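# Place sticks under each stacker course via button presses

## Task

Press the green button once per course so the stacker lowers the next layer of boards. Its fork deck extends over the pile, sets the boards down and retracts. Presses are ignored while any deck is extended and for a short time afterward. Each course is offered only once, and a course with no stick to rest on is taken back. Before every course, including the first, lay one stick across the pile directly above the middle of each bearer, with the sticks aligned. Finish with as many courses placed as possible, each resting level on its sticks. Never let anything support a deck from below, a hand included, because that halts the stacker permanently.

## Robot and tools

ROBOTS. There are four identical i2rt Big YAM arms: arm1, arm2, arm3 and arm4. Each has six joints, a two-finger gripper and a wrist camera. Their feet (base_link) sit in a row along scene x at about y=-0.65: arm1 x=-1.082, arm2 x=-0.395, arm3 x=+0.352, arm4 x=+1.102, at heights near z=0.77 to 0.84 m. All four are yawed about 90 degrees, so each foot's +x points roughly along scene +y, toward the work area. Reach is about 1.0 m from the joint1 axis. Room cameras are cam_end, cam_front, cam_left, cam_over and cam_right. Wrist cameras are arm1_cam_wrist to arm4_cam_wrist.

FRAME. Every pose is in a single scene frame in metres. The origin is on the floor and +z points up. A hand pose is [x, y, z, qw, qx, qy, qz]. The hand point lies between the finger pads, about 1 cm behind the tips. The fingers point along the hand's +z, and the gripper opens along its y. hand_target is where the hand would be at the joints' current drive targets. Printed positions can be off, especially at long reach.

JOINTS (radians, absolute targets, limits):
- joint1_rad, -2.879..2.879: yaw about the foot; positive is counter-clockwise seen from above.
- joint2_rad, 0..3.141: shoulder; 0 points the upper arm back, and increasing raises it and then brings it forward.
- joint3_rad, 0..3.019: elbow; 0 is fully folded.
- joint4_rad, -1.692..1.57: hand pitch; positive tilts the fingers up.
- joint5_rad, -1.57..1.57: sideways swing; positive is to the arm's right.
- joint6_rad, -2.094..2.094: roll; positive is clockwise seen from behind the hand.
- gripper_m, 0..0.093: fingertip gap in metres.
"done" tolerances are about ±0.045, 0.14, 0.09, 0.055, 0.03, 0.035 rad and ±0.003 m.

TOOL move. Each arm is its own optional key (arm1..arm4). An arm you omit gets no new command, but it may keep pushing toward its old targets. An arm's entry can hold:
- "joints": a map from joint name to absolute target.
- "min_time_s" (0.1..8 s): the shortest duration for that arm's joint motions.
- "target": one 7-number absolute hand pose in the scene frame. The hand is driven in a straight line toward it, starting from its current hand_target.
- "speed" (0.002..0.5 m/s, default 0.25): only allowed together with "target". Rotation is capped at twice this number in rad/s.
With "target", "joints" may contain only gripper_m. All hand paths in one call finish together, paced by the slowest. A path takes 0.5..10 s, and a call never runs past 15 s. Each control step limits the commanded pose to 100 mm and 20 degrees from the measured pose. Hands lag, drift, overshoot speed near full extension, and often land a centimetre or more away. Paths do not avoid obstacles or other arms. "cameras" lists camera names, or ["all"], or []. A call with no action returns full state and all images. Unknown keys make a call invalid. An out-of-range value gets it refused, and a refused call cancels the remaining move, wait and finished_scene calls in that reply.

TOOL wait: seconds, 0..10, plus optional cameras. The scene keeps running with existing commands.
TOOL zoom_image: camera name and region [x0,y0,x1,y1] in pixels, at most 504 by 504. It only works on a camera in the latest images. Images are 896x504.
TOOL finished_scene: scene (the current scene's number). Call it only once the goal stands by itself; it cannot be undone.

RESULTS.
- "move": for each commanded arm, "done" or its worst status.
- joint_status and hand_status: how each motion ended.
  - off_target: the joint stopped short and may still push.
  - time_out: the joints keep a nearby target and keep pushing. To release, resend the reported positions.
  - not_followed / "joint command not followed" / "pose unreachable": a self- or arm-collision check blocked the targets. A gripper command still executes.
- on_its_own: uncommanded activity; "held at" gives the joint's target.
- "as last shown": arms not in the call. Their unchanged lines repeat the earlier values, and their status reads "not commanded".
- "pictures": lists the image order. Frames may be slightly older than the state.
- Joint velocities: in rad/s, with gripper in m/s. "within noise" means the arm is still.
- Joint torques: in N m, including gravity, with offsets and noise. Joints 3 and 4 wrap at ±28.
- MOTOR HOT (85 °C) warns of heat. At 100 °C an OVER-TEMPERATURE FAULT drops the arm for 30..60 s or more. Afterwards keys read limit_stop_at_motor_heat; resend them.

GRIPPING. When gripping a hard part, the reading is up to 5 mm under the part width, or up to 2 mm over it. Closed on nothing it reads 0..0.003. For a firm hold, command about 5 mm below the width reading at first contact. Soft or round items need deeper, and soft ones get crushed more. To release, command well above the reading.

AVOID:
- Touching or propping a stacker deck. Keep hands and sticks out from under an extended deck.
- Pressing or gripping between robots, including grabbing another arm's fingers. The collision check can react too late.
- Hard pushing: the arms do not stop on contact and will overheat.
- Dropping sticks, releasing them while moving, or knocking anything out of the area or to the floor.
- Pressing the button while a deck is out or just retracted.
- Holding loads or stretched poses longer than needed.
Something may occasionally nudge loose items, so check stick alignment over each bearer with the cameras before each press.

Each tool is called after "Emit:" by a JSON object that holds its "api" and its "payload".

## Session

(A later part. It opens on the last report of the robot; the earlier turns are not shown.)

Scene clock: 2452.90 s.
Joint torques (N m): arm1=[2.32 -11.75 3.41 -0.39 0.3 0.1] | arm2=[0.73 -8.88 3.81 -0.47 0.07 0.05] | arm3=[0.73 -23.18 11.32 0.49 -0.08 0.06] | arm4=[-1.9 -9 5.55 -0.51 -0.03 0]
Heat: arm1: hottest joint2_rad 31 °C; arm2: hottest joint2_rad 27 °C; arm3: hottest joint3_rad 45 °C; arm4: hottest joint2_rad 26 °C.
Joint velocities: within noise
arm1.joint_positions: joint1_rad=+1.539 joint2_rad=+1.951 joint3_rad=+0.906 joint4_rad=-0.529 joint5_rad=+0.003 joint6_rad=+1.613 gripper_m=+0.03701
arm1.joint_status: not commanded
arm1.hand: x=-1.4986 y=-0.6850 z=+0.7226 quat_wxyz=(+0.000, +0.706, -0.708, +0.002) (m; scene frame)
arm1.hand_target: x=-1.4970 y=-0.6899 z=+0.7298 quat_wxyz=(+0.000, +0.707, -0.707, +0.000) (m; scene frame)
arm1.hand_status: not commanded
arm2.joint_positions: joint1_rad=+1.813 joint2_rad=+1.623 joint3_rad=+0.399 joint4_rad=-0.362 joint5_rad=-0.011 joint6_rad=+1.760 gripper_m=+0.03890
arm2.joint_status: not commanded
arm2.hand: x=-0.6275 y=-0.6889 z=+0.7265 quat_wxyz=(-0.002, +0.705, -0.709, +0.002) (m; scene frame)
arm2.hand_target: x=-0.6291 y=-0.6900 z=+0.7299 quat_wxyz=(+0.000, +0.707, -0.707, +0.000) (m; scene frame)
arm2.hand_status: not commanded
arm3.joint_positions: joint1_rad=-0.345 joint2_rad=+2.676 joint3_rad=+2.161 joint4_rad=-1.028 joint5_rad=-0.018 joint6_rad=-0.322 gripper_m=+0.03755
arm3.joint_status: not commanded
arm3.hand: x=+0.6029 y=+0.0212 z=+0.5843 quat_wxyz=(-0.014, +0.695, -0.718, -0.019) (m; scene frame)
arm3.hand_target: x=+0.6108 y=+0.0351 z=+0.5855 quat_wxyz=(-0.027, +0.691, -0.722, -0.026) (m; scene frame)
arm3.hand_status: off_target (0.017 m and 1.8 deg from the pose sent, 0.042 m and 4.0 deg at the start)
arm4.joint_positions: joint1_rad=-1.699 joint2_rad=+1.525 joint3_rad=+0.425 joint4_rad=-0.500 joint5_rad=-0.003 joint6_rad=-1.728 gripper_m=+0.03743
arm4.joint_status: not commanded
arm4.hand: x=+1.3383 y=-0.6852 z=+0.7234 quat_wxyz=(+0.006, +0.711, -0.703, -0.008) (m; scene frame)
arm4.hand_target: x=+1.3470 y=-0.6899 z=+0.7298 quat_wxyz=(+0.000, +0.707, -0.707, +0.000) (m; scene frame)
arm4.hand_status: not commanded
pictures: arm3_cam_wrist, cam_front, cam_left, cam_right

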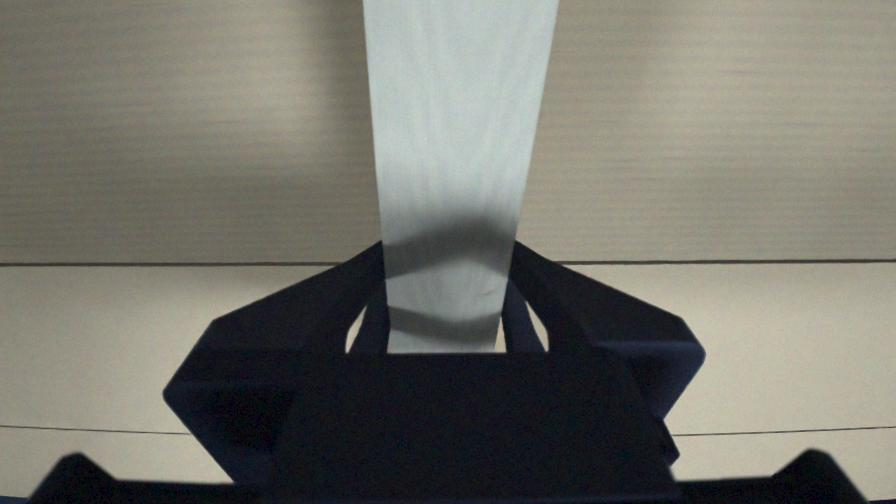

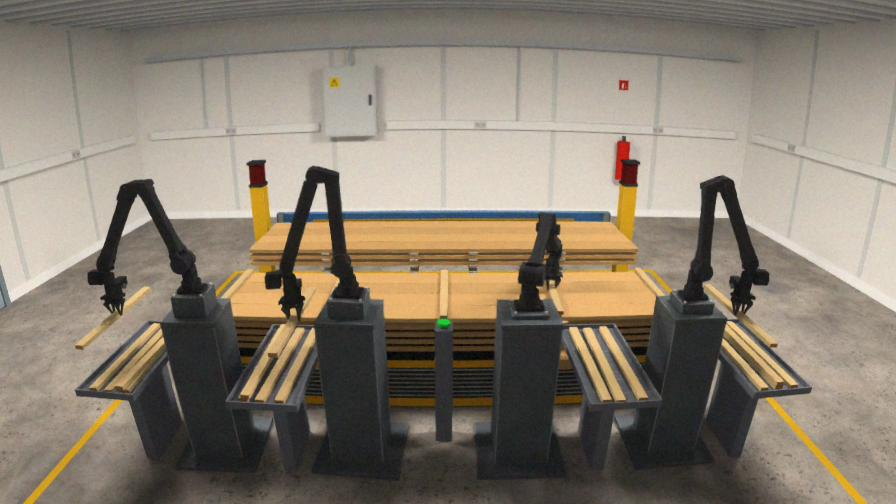

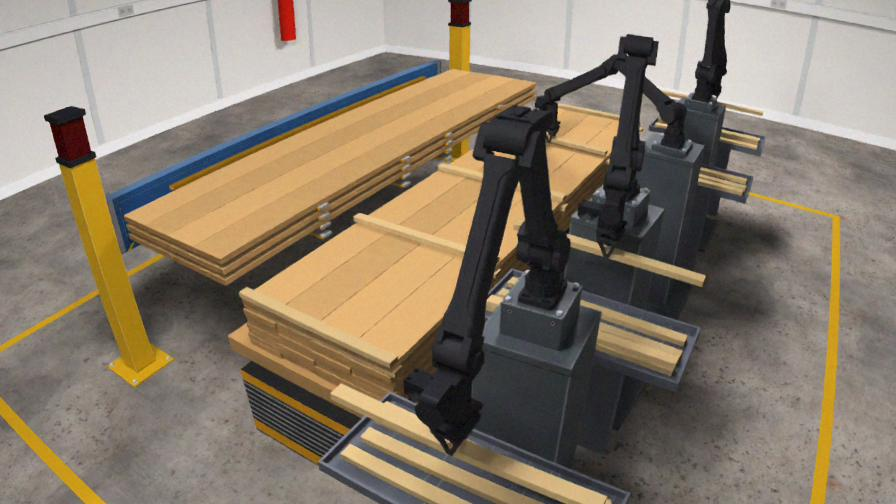

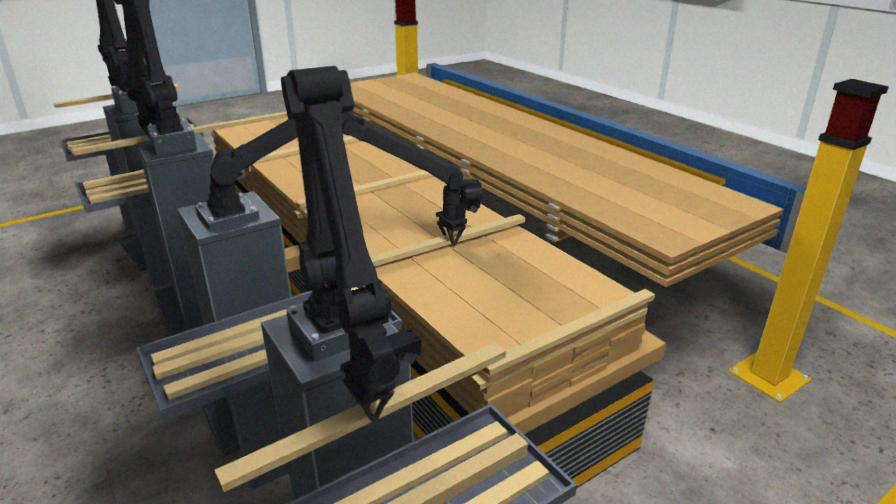

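Emit:
{"api": "move", "payload": {"arm3": {"target": [0.614, 0.029, 0.574, -0.025, 0.7004, -0.7130, -0.025], "speed": 0.06}, "cameras": ["cam_over", "cam_end", "arm3_cam_wrist"]}}

Emit:
{"api": "zoom_image", "payload": {"camera": "cam_over", "region": [510, 150, 650, 300]}}

Emit:
{"api": "zoom_image", "payload": {"camera": "cam_end", "region": [320, 170, 560, 280]}}

Scene clock: 2509.37 s.
Joint torques (N m): arm1=[2.43 -11.58 3.48 -0.4 0.3 0.1] | arm2=[0.67 -8.88 3.81 -0.47 0.07 0.05] | arm3=[0.09 -23.06 9.76 0.9 -0.09 -0.1] | arm4=[-1.9 -9.05 5.53 -0.51 -0.04 0.01]
Heat: arm1: hottest joint2_rad 31 °C; arm2: hottest joint2_rad 27 °C; arm3: hottest joint3_rad 46 °C; arm4: hottest joint2_rad 26 °C.
move: arm3 off_target
Joint velocities: within noise
arm1, arm2, arm4: as last shown
arm3.joint_positions: joint1_rad=-0.345 joint2_rad=+2.678 joint3_rad=+2.161 joint4_rad=-1.016 joint5_rad=-0.018 joint6_rad=-0.337 gripper_m=+0.03755
arm3.joint_status: not commanded
arm3.hand: x=+0.6037 y=+0.0233 z=+0.5825 quat_wxyz=(-0.018, +0.701, -0.713, -0.020) (m; scene frame)
arm3.hand_target: x=+0.6138 y=+0.0283 z=+0.5742 quat_wxyz=(-0.025, +0.700, -0.713, -0.025) (m; scene frame)
arm3.hand_status: off_target (0.015 m and 1.0 deg from the pose sent, 0.017 m and 1.7 deg at the start)
pictures: arm3_cam_wrist, cam_end, cam_over

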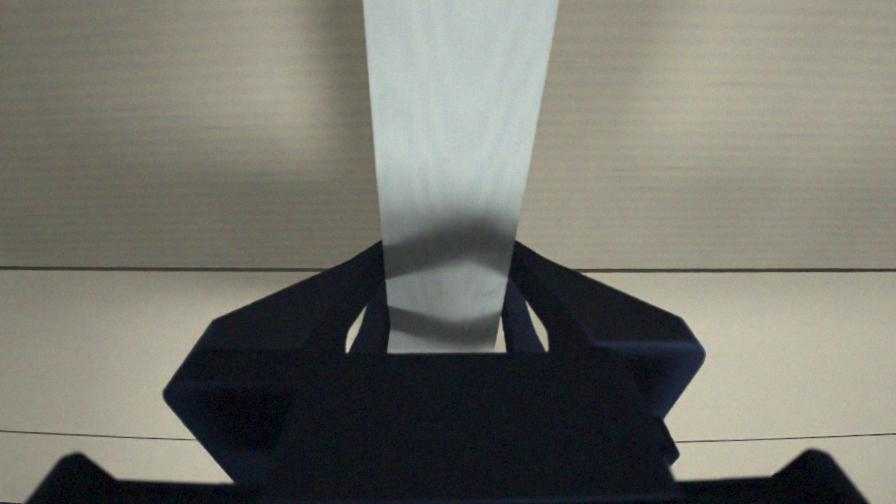

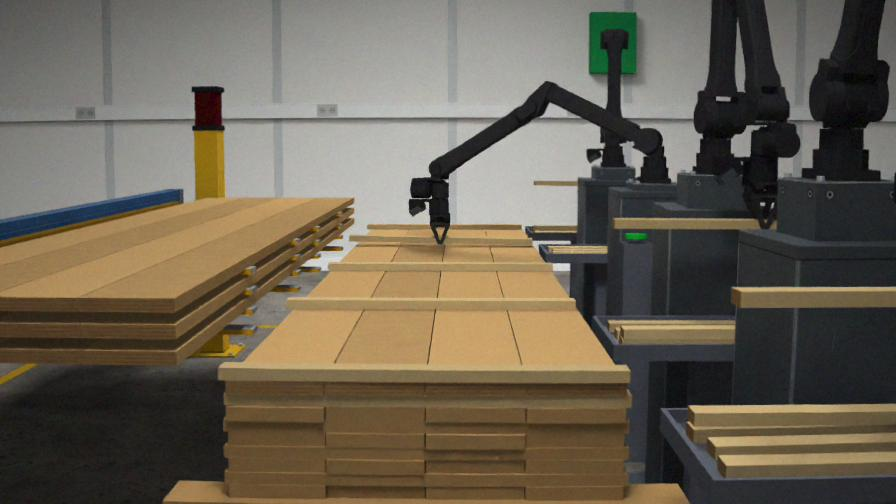

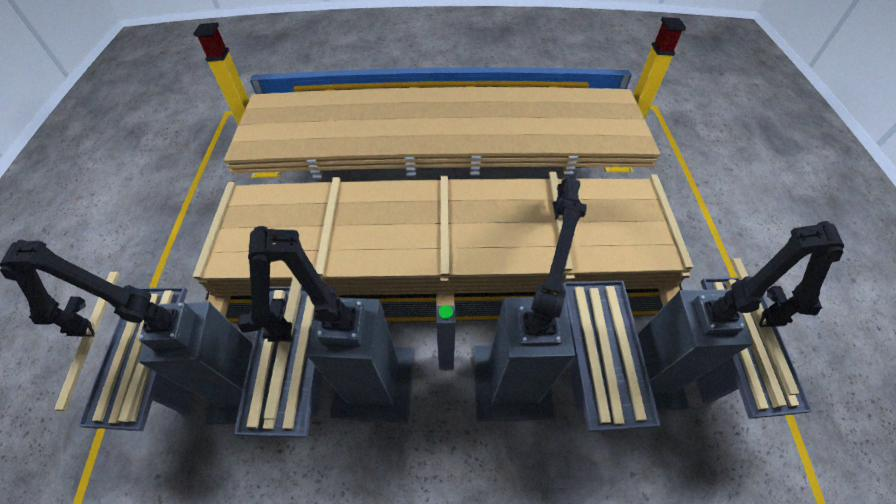

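Scaled by 3.360.

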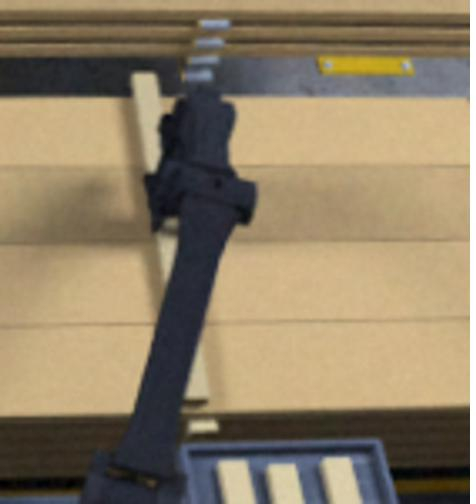

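Scaled by 2.100.

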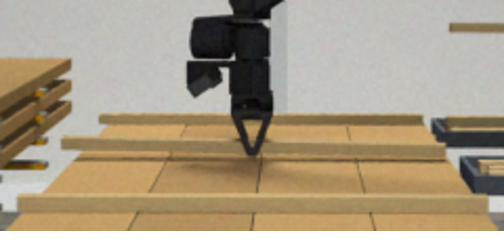

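Emit:
{"api": "zoom_image", "payload": {"camera": "cam_over", "region": [540, 245, 600, 290]}}

Emit:
{"api": "zoom_image", "payload": {"camera": "cam_over", "region": [530, 160, 590, 205]}}

Emit:
{"api": "zoom_image", "payload": {"camera": "cam_over", "region": [295, 240, 355, 285]}}

Emit:
{"api": "zoom_image", "payload": {"camera": "cam_over", "region": [310, 165, 370, 210]}}

Scaled by 8.400.

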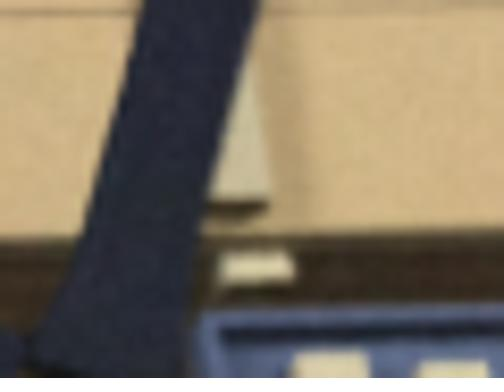

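Scaled by 8.400.

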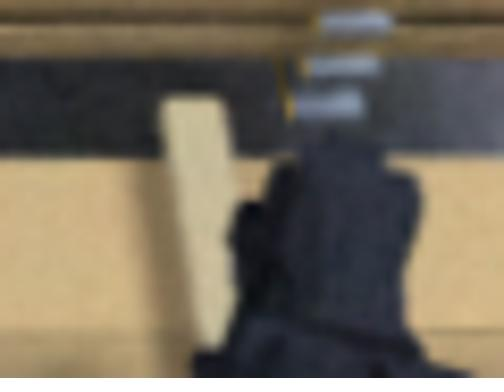

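Scaled by 8.400.

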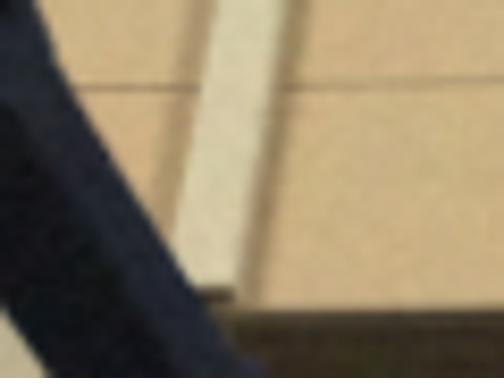

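Scaled by 8.400.

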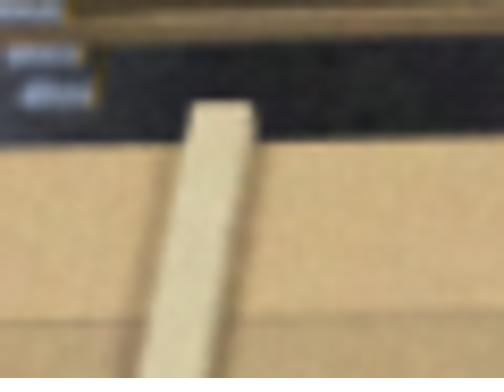

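Emit:
{"api": "move", "payload": {"arm3": {"target": [0.627, 0.029, 0.576, -0.025, 0.7107, -0.7030, -0.025], "speed": 0.06}, "cameras": ["cam_over", "cam_end", "arm3_cam_wrist"]}}

Emit:
{"api": "zoom_image", "payload": {"camera": "cam_over", "region": [540, 245, 600, 290]}}

Emit:
{"api": "zoom_image", "payload": {"camera": "cam_over", "region": [530, 160, 590, 205]}}

Scene clock: 2581.30 s.
Joint torques (N m): arm1=[2.32 -11.46 3.45 -0.35 0.3 0.08] | arm2=[0.73 -8.94 3.81 -0.47 0.08 0.05] | arm3=[0.09 -22.83 11.29 0.24 -0.06 -0.13] | arm4=[-1.9 -9.05 5.55 -0.51 -0.04 0.01]
Heat: arm1: hottest joint2_rad 31 °C; arm2: hottest joint3_rad 27 °C; arm3: hottest joint3_rad 43 °C; arm4: hottest joint2_rad 26 °C.
move: arm3 off_target
Joint velocities: within noise
arm1, arm2, arm4: as last shown
arm3.joint_positions: joint1_rad=-0.361 joint2_rad=+2.688 joint3_rad=+2.168 joint4_rad=-1.016 joint5_rad=-0.021 joint6_rad=-0.383 gripper_m=+0.03755
arm3.joint_status: not commanded
arm3.hand: x=+0.6144 y=+0.0190 z=+0.5778 quat_wxyz=(-0.017, +0.711, -0.702, -0.021) (m; scene frame)
arm3.hand_target: x=+0.6267 y=+0.0281 z=+0.5764 quat_wxyz=(-0.026, +0.710, -0.703, -0.025) (m; scene frame)
arm3.hand_status: off_target (0.016 m and 1.1 deg from the pose sent, 0.025 m and 1.8 deg at the start)
pictures: arm3_cam_wrist, cam_end, cam_over

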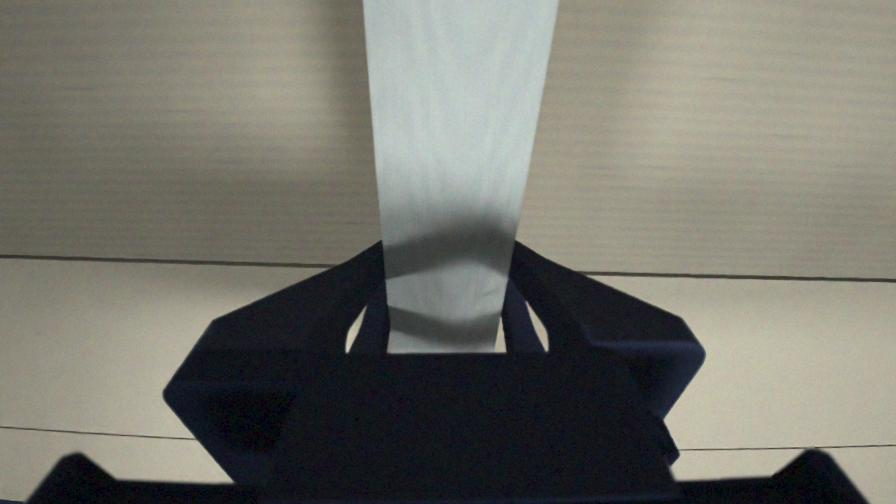

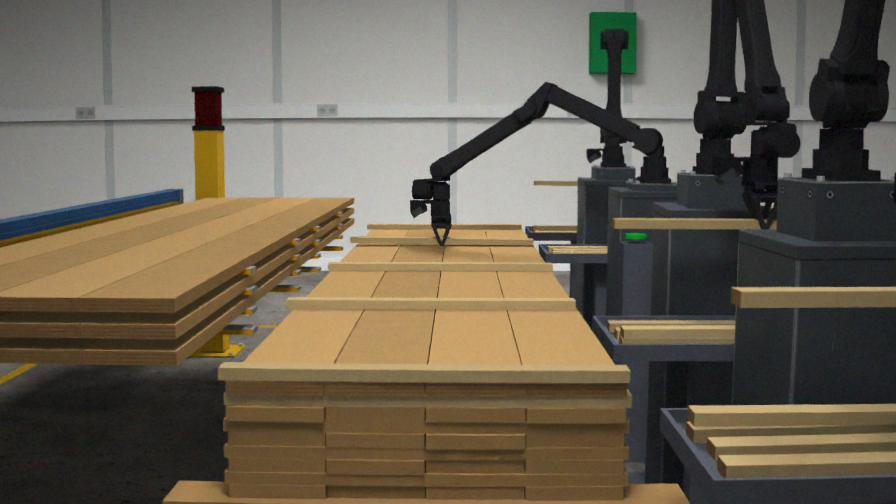

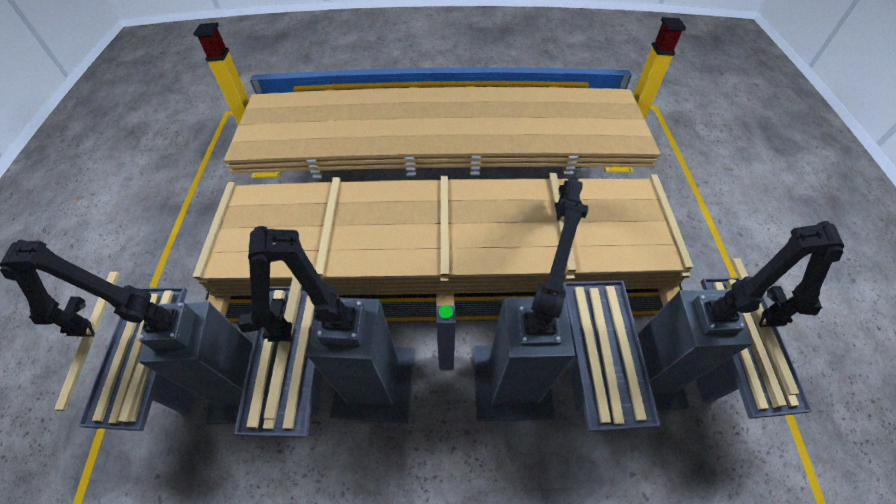

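Scaled by 8.400.

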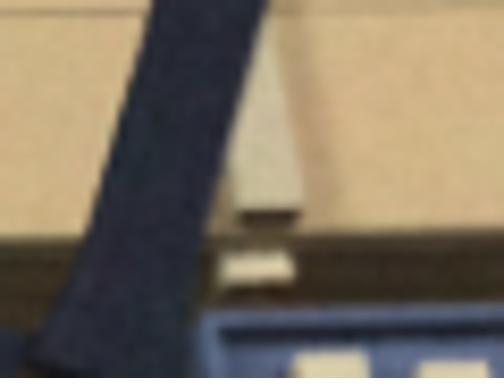

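Scaled by 8.400.

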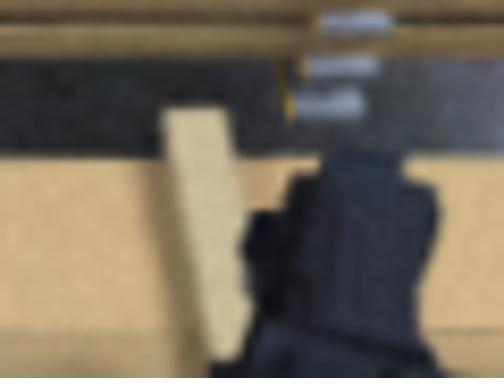

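Emit:
{"api": "move", "payload": {"arm3": {"target": [0.627, 0.030, 0.566, -0.025, 0.7107, -0.7030, -0.025], "speed": 0.05}}}

Emit:
{"api": "move", "payload": {"arm3": {"joints": {"gripper_m": 0.062}}, "cameras": ["arm3_cam_wrist", "cam_end"]}}

Emit:
{"api": "zoom_image", "payload": {"camera": "cam_end", "region": [320, 170, 560, 280]}}

Scene clock: 2607.70 s.
Joint torques (N m): arm1=[2.37 -11.69 3.38 -0.35 0.3 0.12] | arm2=[0.67 -8.88 3.81 -0.47 0.07 0.05] | arm3=[0.21 -22.18 11.18 0.49 -0.07 -0.1] | arm4=[-1.96 -9.05 5.55 -0.53 -0.03 0.01]
Heat: arm1: hottest joint2_rad 31 °C; arm2: hottest joint3_rad 27 °C; arm3: hottest joint3_rad 43 °C; arm4: hottest joint2_rad 26 °C.
move: arm3 off_target
Joint velocities: within noise
arm1, arm2, arm4: as last shown
arm3.joint_positions: joint1_rad=-0.361 joint2_rad=+2.700 joint3_rad=+2.186 joint4_rad=-1.016 joint5_rad=-0.021 joint6_rad=-0.383 gripper_m=+0.03755
arm3.joint_status: not commanded
arm3.hand: x=+0.6159 y=+0.0230 z=+0.5759 quat_wxyz=(-0.020, +0.711, -0.702, -0.022) (m; scene frame)
arm3.hand_target: x=+0.6266 y=+0.0290 z=+0.5663 quat_wxyz=(-0.026, +0.710, -0.703, -0.025) (m; scene frame)
arm3.hand_status: off_target (0.016 m and 0.7 deg from the pose sent, 0.020 m and 1.1 deg at the start)
pictures: none

Scene clock: 2608.30 s.
Joint torques (N m): arm1=[2.26 -11.52 3.45 -0.39 0.3 0.11] | arm2=[0.73 -8.88 3.81 -0.47 0.07 0.05] | arm3=[0.21 -22.36 10.59 0.49 -0.07 -0.1] | arm4=[-1.9 -9 5.56 -0.51 -0.04 0.01]
Heat: arm1: hottest joint2_rad 31 °C; arm2: hottest joint3_rad 27 °C; arm3: hottest joint3_rad 43 °C; arm4: hottest joint2_rad 26 °C.
move: arm3 done
Joint velocities: within noise
arm1, arm2, arm4: as last shown
arm3.joint_positions: joint1_rad=-0.361 joint2_rad=+2.700 joint3_rad=+2.193 joint4_rad=-1.016 joint5_rad=-0.021 joint6_rad=-0.383 gripper_m=+0.06182
arm3.joint_status: all done
arm3.hand: x=+0.6171 y=+0.0260 z=+0.5786 quat_wxyz=(-0.023, +0.711, -0.702, -0.023) (m; scene frame)
arm3.hand_target: x=+0.6267 y=+0.0290 z=+0.5664 quat_wxyz=(-0.026, +0.710, -0.703, -0.025) (m; scene frame)
arm3.hand_status: not commanded
pictures: arm3_cam_wrist, cam_end

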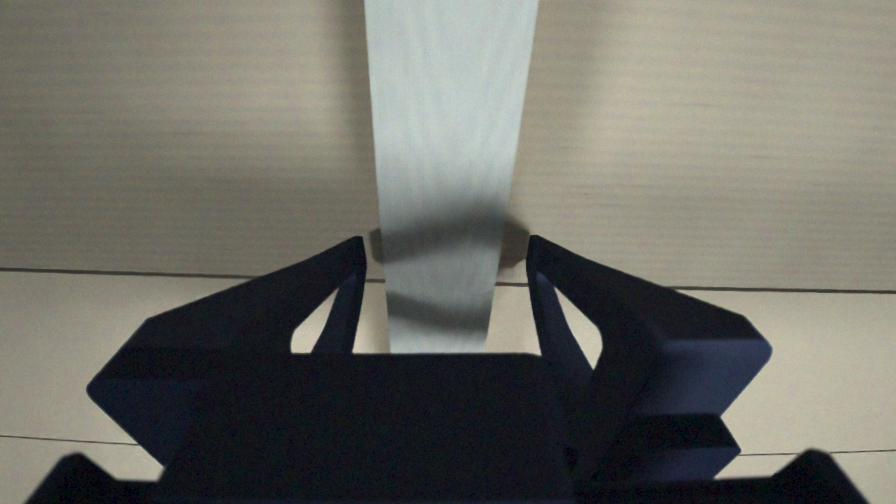

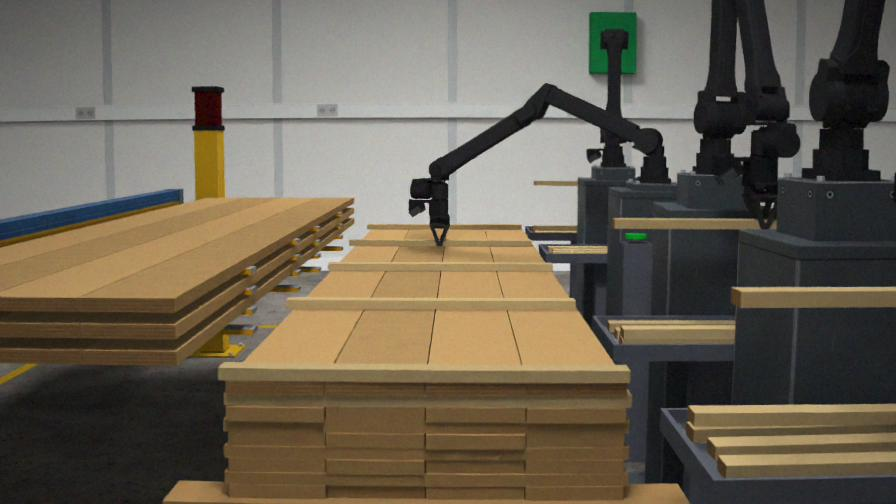

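Scaled by 2.100.

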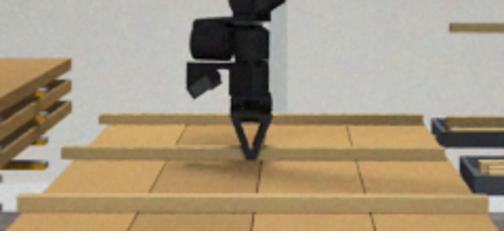

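Emit:
{"api": "move", "payload": {"arm3": {"target": [0.626, 0.024, 0.69, -0.023, 0.7107, -0.7030, -0.023], "speed": 0.12}}}

Emit:
{"api": "move", "payload": {"arm3": {"target": [0.605, -0.18, 0.91, 0, 0.7071, -0.7071, 0], "speed": 0.25}, "cameras": ["arm3_cam_wrist", "cam_over"]}}

Emit:
{"api": "zoom_image", "payload": {"camera": "arm3_cam_wrist", "region": [385, 130, 505, 200]}}

Emit:
{"api": "zoom_image", "payload": {"camera": "cam_over", "region": [180, 160, 440, 300]}}

Emit:
{"api": "zoom_image", "payload": {"camera": "cam_over", "region": [440, 160, 700, 300]}}

Scene clock: 2640.20 s.
Joint torques (N m): arm1=[2.55 -11.63 3.45 -0.42 0.29 0.1] | arm2=[0.67 -8.88 3.82 -0.47 0.07 0.05] | arm3=[0.15 -26.05 7.39 0.18 -0.01 -0.1] | arm4=[-1.9 -9 5.55 -0.5 -0.04 0.01]
Heat: arm1: hottest joint2_rad 31 °C; arm2: hottest joint2_rad 26 °C; arm3: hottest joint3_rad 44 °C; arm4: hottest joint2_rad 26 °C.
move: arm3 done
Joint velocities: within noise
arm1, arm2, arm4: as last shown
arm3.joint_positions: joint1_rad=-0.361 joint2_rad=+2.544 joint3_rad=+2.193 joint4_rad=-1.159 joint5_rad=-0.021 joint6_rad=-0.383 gripper_m=+0.06190
arm3.joint_status: not commanded
arm3.hand: x=+0.6197 y=+0.0315 z=+0.6892 quat_wxyz=(-0.029, +0.711, -0.702, -0.026) (m; scene frame)
arm3.hand_target: x=+0.6259 y=+0.0241 z=+0.6900 quat_wxyz=(-0.023, +0.711, -0.703, -0.023) (m; scene frame)
arm3.hand_status: done (0.010 m and 0.7 deg from the pose sent, 0.112 m and 0.2 deg at the start)
pictures: none

Scene clock: 2642.33 s.
Joint torques (N m): arm1=[2.32 -11.69 3.37 -0.34 0.3 0.09] | arm2=[0.73 -8.88 3.81 -0.47 0.07 0.05] | arm3=[0.21 -16.73 7.66 0.12 0.08 -0.11] | arm4=[-1.9 -9.11 5.56 -0.54 -0.03 0.01]
Heat: arm1: hottest joint2_rad 31 °C; arm2: hottest joint2_rad 26 °C; arm3: hottest joint3_rad 44 °C; arm4: hottest joint2_rad 26 °C.
move: arm3 done
Joint velocities: within noise
arm1, arm2, arm4: as last shown
arm3.joint_positions: joint1_rad=-0.455 joint2_rad=+1.826 joint3_rad=+1.575 joint4_rad=-1.312 joint5_rad=+0.003 joint6_rad=-0.465 gripper_m=+0.06190
arm3.joint_status: not commanded
arm3.hand: x=+0.6013 y=-0.1726 z=+0.9151 quat_wxyz=(-0.010, +0.707, -0.707, -0.005) (m; scene frame)
arm3.hand_target: x=+0.6049 y=-0.1800 z=+0.9101 quat_wxyz=(+0.000, +0.707, -0.707, +0.000) (m; scene frame)
arm3.hand_status: done (0.010 m and 1.2 deg from the pose sent, 0.306 m and 4.5 deg at the start)
pictures: arm3_cam_wrist, cam_over

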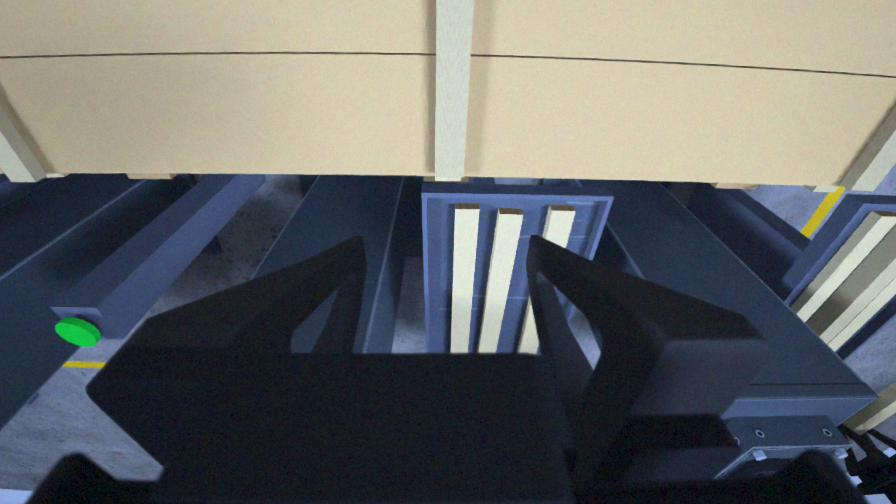

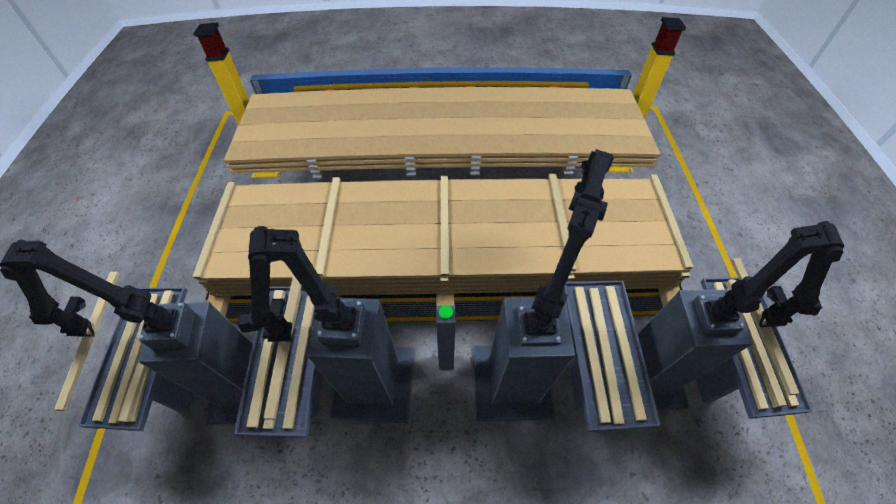

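Scaled by 4.200.

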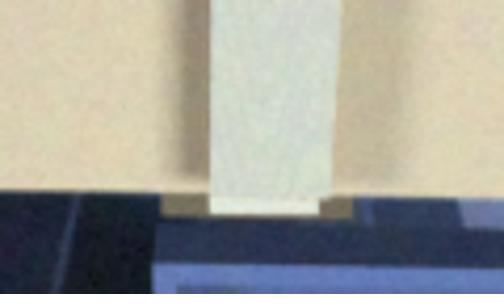

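Scaled by 1.938.

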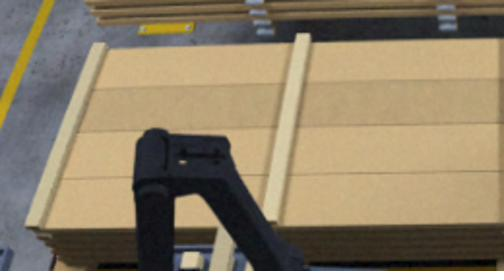

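Scaled by 1.938.

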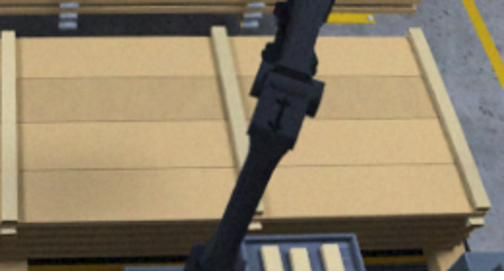

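Emit:
{"api": "move", "payload": {"arm3": {"target": [0.2, -0.25, 0.82, 0, 0.7071, -0.7071, 0], "speed": 0.3, "joints": {"gripper_m": 0.0}}}}

Emit:
{"api": "move", "payload": {"arm3": {"target": [-0.010, -0.535, 0.72, 0, 0.7071, -0.7071, 0], "speed": 0.25}, "cameras": ["arm3_cam_wrist"]}}

Scene clock: 2659.10 s.
Joint torques (N m): arm1=[2.2 -11.75 3.44 -0.4 0.31 0.11] | arm2=[0.67 -8.88 3.81 -0.47 0.07 0.05] | arm3=[1.32 -10.34 7.46 0.84 0.14 0.08] | arm4=[-1.96 -9 5.55 -0.51 -0.04 0.01]
Heat: arm1: hottest joint2_rad 31 °C; arm2: hottest joint2_rad 26 °C; arm3: hottest joint3_rad 41 °C; arm4: hottest joint2_rad 25 °C.
move: arm3 done
Joint velocities: within noise
arm1, arm2, arm4: as last shown
arm3.joint_positions: joint1_rad=+0.354 joint2_rad=+1.644 joint3_rad=+1.088 joint4_rad=-1.015 joint5_rad=-0.008 joint6_rad=+0.338 gripper_m=+0.00024
arm3.joint_status: all done
arm3.hand: x=+0.2020 y=-0.2524 z=+0.8299 quat_wxyz=(-0.001, +0.709, -0.705, -0.006) (m; scene frame)
arm3.hand_target: x=+0.2000 y=-0.2502 z=+0.8202 quat_wxyz=(+0.000, +0.707, -0.707, +0.000) (m; scene frame)
arm3.hand_status: done (0.010 m and 0.8 deg from the pose sent, 0.420 m and 1.2 deg at the start)
pictures: none

Scene clock: 2661.63 s.
Joint torques (N m): arm1=[2.43 -11.63 3.4 -0.34 0.31 0.09] | arm2=[0.73 -8.82 3.81 -0.47 0.07 0.05] | arm3=[1.38 -8.82 6.79 0.73 0.19 0.1] | arm4=[-1.9 -9.05 5.56 -0.53 -0.03 0.01]
Heat: arm1: hottest joint2_rad 31 °C; arm2: hottest joint2_rad 26 °C; arm3: hottest joint3_rad 41 °C; arm4: hottest joint2_rad 25 °C.
move: arm3 off_target
Joint velocities: within noise
arm1.joint_positions: joint1_rad=+1.539 joint2_rad=+1.951 joint3_rad=+0.906 joint4_rad=-0.529 joint5_rad=+0.003 joint6_rad=+1.613 gripper_m=+0.03701
arm1.joint_status: not commanded
arm1.hand: x=-1.4986 y=-0.6850 z=+0.7226 quat_wxyz=(+0.000, +0.706, -0.708, +0.002) (m; scene frame)
arm1.hand_target: x=-1.4970 y=-0.6899 z=+0.7298 quat_wxyz=(+0.000, +0.707, -0.707, +0.000) (m; scene frame)
arm1.hand_status: not commanded
arm2.joint_positions: joint1_rad=+1.813 joint2_rad=+1.623 joint3_rad=+0.399 joint4_rad=-0.362 joint5_rad=-0.011 joint6_rad=+1.760 gripper_m=+0.03890
arm2.joint_status: not commanded
arm2.hand: x=-0.6275 y=-0.6889 z=+0.7265 quat_wxyz=(-0.002, +0.705, -0.709, +0.002) (m; scene frame)
arm2.hand_target: x=-0.6291 y=-0.6900 z=+0.7299 quat_wxyz=(+0.000, +0.707, -0.707, +0.000) (m; scene frame)
arm2.hand_status: not commanded
arm3.joint_positions: joint1_rad=+1.219 joint2_rad=+1.702 joint3_rad=+0.804 joint4_rad=-0.688 joint5_rad=-0.015 joint6_rad=+1.209 gripper_m=+0.00024
arm3.joint_status: not commanded
arm3.hand: x=+0.0024 y=-0.5364 z=+0.7229 quat_wxyz=(-0.001, +0.707, -0.707, +0.006) (m; scene frame)
arm3.hand_target: x=-0.0098 y=-0.5352 z=+0.7203 quat_wxyz=(+0.000, +0.707, -0.707, +0.000) (m; scene frame)
arm3.hand_status: off_target (0.013 m and 0.7 deg from the pose sent, 0.370 m and 0.7 deg at the start)
arm4.joint_positions: joint1_rad=-1.699 joint2_rad=+1.525 joint3_rad=+0.425 joint4_rad=-0.500 joint5_rad=-0.003 joint6_rad=-1.728 gripper_m=+0.03743
arm4.joint_status: not commanded
arm4.hand: x=+1.3383 y=-0.6852 z=+0.7234 quat_wxyz=(+0.006, +0.711, -0.703, -0.008) (m; scene frame)
arm4.hand_target: x=+1.3470 y=-0.6899 z=+0.7298 quat_wxyz=(+0.000, +0.707, -0.707, +0.000) (m; scene frame)
arm4.hand_status: not commanded
pictures: arm3_cam_wrist

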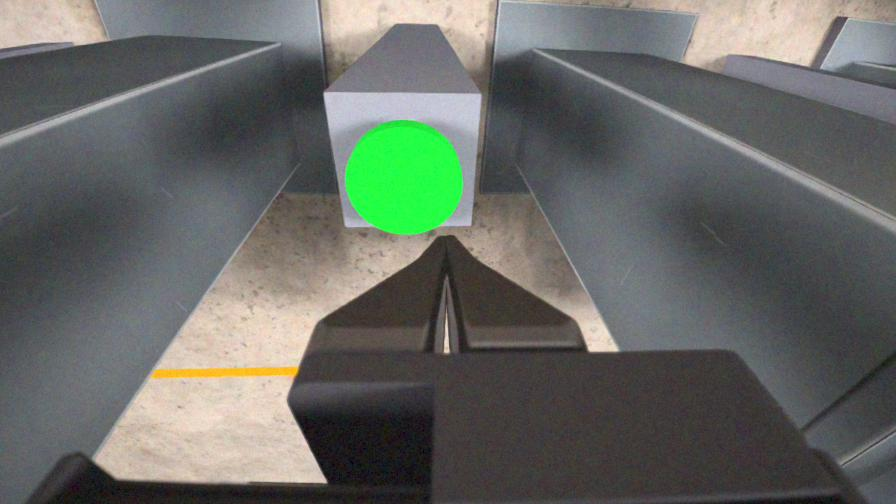

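Emit:
{"api": "move", "payload": {"arm3": {"target": [-0.029, -0.538, 0.67, 0, 0.7071, -0.7071, 0], "speed": 0.1}, "cameras": ["arm3_cam_wrist"]}}

Scene clock: 2679.03 s.
Joint torques (N m): arm1=[2.32 -11.52 3.43 -0.34 0.3 0.09] | arm2=[0.67 -8.88 3.81 -0.47 0.07 0.05] | arm3=[1.67 -9.88 6.23 0.75 0.19 0.1] | arm4=[-1.96 -9.05 5.56 -0.51 -0.03 0.01]
Heat: arm1: hottest joint2_rad 31 °C; arm2: hottest joint2_rad 26 °C; arm3: hottest joint3_rad 40 °C; arm4: hottest joint2_rad 25 °C.
move: arm3 off_target
Joint velocities: within noise
arm1, arm2, arm4: as last shown
arm3.joint_positions: joint1_rad=+1.240 joint2_rad=+1.853 joint3_rad=+0.832 joint4_rad=-0.568 joint5_rad=-0.015 joint6_rad=+1.234 gripper_m=+0.00024
arm3.joint_status: not commanded
arm3.hand: x=-0.0143 y=-0.5380 z=+0.6742 quat_wxyz=(-0.002, +0.706, -0.708, +0.007) (m; scene frame)
arm3.hand_target: x=-0.0285 y=-0.5383 z=+0.6703 quat_wxyz=(+0.000, +0.707, -0.707, +0.000) (m; scene frame)
arm3.hand_status: off_target (0.015 m and 0.8 deg from the pose sent, 0.062 m and 0.7 deg at the start)
pictures: arm3_cam_wrist

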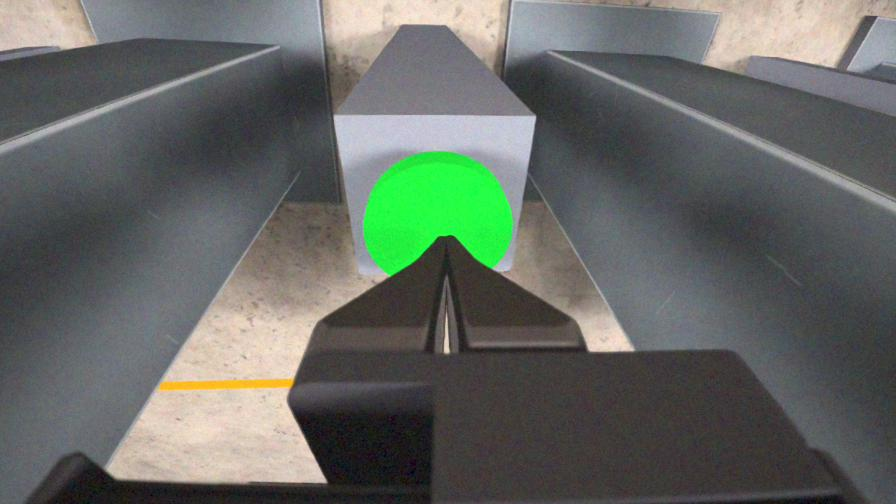

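Emit:
{"api": "move", "payload": {"arm3": {"target": [-0.029, -0.540, 0.650, 0, 0.7071, -0.7071, 0], "speed": 0.05}, "cameras": ["arm3_cam_wrist", "cam_over"]}}

Scene clock: 2686.33 s.
Joint torques (N m): arm1=[2.43 -11.58 3.41 -0.36 0.32 0.1] | arm2=[0.73 -8.88 3.81 -0.47 0.07 0.05] | arm3=[1.85 -9 5.74 1.02 0.16 0.1] | arm4=[-1.9 -9.05 5.55 -0.51 -0.03 0.01]
Heat: arm1: hottest joint2_rad 31 °C; arm2: hottest joint2_rad 26 °C; arm3: hottest joint3_rad 39 °C; arm4: hottest joint2_rad 25 °C.
move: arm3 off_target
Joint velocities: within noise
arm1, arm2, arm4: as last shown
arm3.joint_positions: joint1_rad=+1.243 joint2_rad=+1.891 joint3_rad=+0.832 joint4_rad=-0.520 joint5_rad=-0.015 joint6_rad=+1.239 gripper_m=+0.00024
arm3.joint_status: not commanded
arm3.hand: x=-0.0176 y=-0.5381 z=+0.6602 quat_wxyz=(+0.000, +0.705, -0.709, +0.002) (m; scene frame)
arm3.hand_target: x=-0.0285 y=-0.5402 z=+0.6505 quat_wxyz=(+0.000, +0.707, -0.707, +0.000) (m; scene frame)
arm3.hand_status: off_target (0.015 m and 0.4 deg from the pose sent, 0.028 m and 0.8 deg at the start)
pictures: arm3_cam_wrist, cam_over

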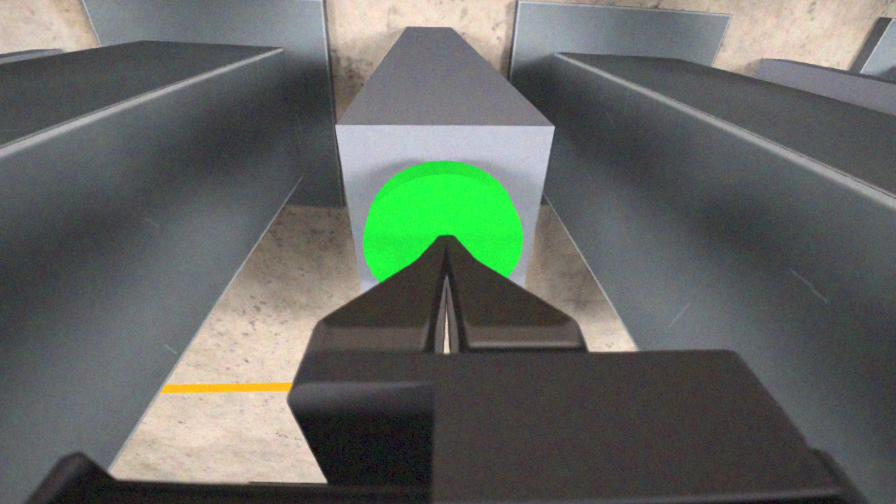

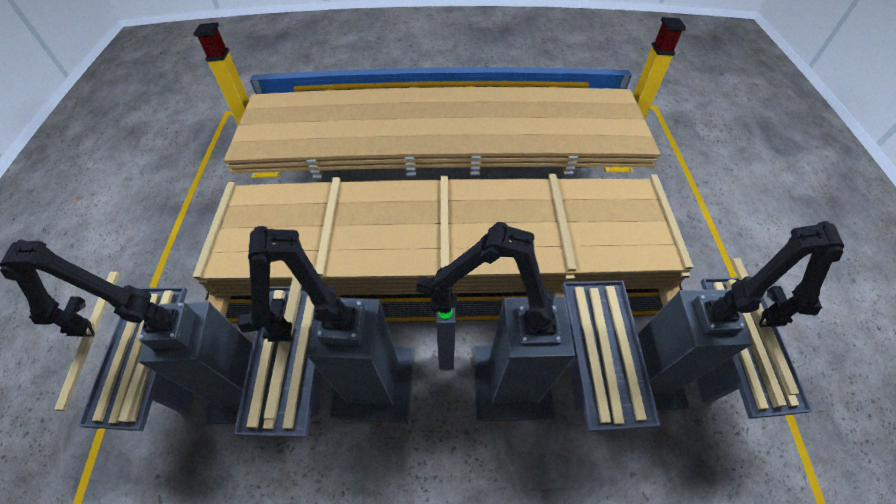

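Emit:
{"api": "move", "payload": {"arm2": {"target": [-0.629, -0.77, 0.73, 0, 0.7071, -0.7071, 0], "speed": 0.15}, "cameras": []}}

Emit:
{"api": "move", "payload": {"arm3": {"target": [-0.029, -0.540, 0.635, 0, 0.7071, -0.7071, 0], "speed": 0.05}, "cameras": ["cam_over"]}}

Scene clock: 2712.70 s.
Joint torques (N m): arm1=[2.37 -11.46 3.41 -0.44 0.31 0.1] | arm2=[1.38 -7.88 6.31 -0.53 0.13 0.17] | arm3=[1.79 -9.05 5.75 0.98 0.16 0.09] | arm4=[-1.9 -9.05 5.55 -0.53 -0.03 0.01]
Heat: arm1: hottest joint2_rad 31 °C; arm2: hottest joint2_rad 26 °C; arm3: hottest joint3_rad 37 °C; arm4: hottest joint2_rad 25 °C.
move: arm2 off_target
Joint velocities: within noise
arm1, arm3, arm4: as last shown
arm2.joint_positions: joint1_rad=+2.105 joint2_rad=+1.644 joint3_rad=+0.446 joint4_rad=-0.390 joint5_rad=-0.015 joint6_rad=+2.045 gripper_m=+0.03890
arm2.joint_status: not commanded
arm2.hand: x=-0.6190 y=-0.7617 z=+0.7274 quat_wxyz=(-0.005, +0.707, -0.707, +0.004) (m; scene frame)
arm2.hand_target: x=-0.6288 y=-0.7699 z=+0.7302 quat_wxyz=(+0.000, +0.707, -0.707, +0.000) (m; scene frame)
arm2.hand_status: off_target (0.013 m and 0.7 deg from the pose sent, 0.081 m and 0.4 deg at the start)
arm3.joint_positions: joint1_rad=+1.243 joint2_rad=+1.891 joint3_rad=+0.832 joint4_rad=-0.520 joint5_rad=-0.015 joint6_rad=+1.240 gripper_m=+0.00024
pictures: none
No camera images: "cameras" was empty.

Scene clock: 2713.67 s.
Joint torques (N m): arm1=[2.26 -11.4 3.45 -0.43 0.29 0.09] | arm2=[1.38 -7.88 6.3 -0.53 0.13 0.18] | arm3=[1.79 -6.42 5.46 1.61 0.17 0.08] | arm4=[-1.9 -9.05 5.55 -0.53 -0.04 0.01]
Heat: arm1: hottest joint2_rad 31 °C; arm2: hottest joint2_rad 26 °C; arm3: hottest joint3_rad 37 °C; arm4: hottest joint2_rad 25 °C.
move: arm3 off_target
Joint velocities: within noise
arm1, arm2, arm4: as last shown
arm2.joint_positions: joint1_rad=+2.105 joint2_rad=+1.644 joint3_rad=+0.446 joint4_rad=-0.390 joint5_rad=-0.015 joint6_rad=+2.046 gripper_m=+0.03890
arm3.joint_positions: joint1_rad=+1.243 joint2_rad=+1.897 joint3_rad=+0.835 joint4_rad=-0.499 joint5_rad=-0.014 joint6_rad=+1.240 gripper_m=+0.00024
arm3.joint_status: not commanded
arm3.hand: x=-0.0223 y=-0.5364 z=+0.6584 quat_wxyz=(+0.004, +0.705, -0.709, -0.006) (m; scene frame)
arm3.hand_target: x=-0.0274 y=-0.5403 z=+0.6363 quat_wxyz=(+0.000, +0.707, -0.707, +0.000) (m; scene frame)
arm3.hand_status: off_target (0.025 m and 0.9 deg from the pose sent, 0.028 m and 0.4 deg at the start)
pictures: cam_over

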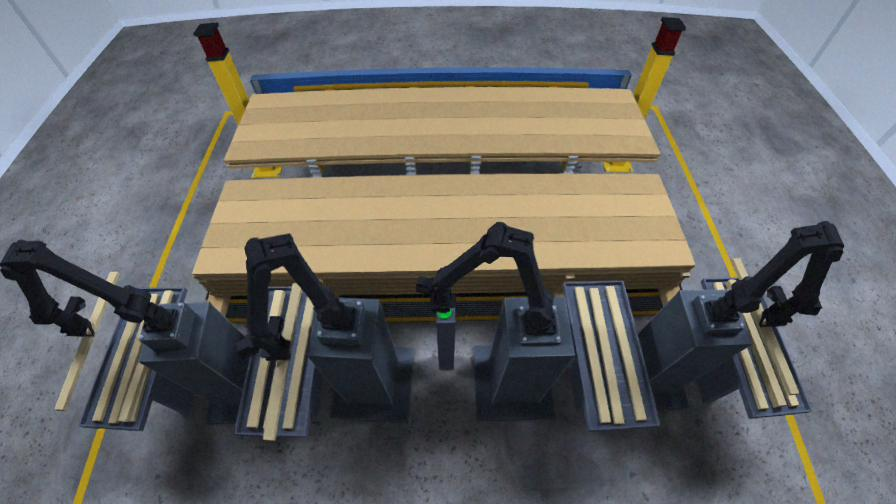

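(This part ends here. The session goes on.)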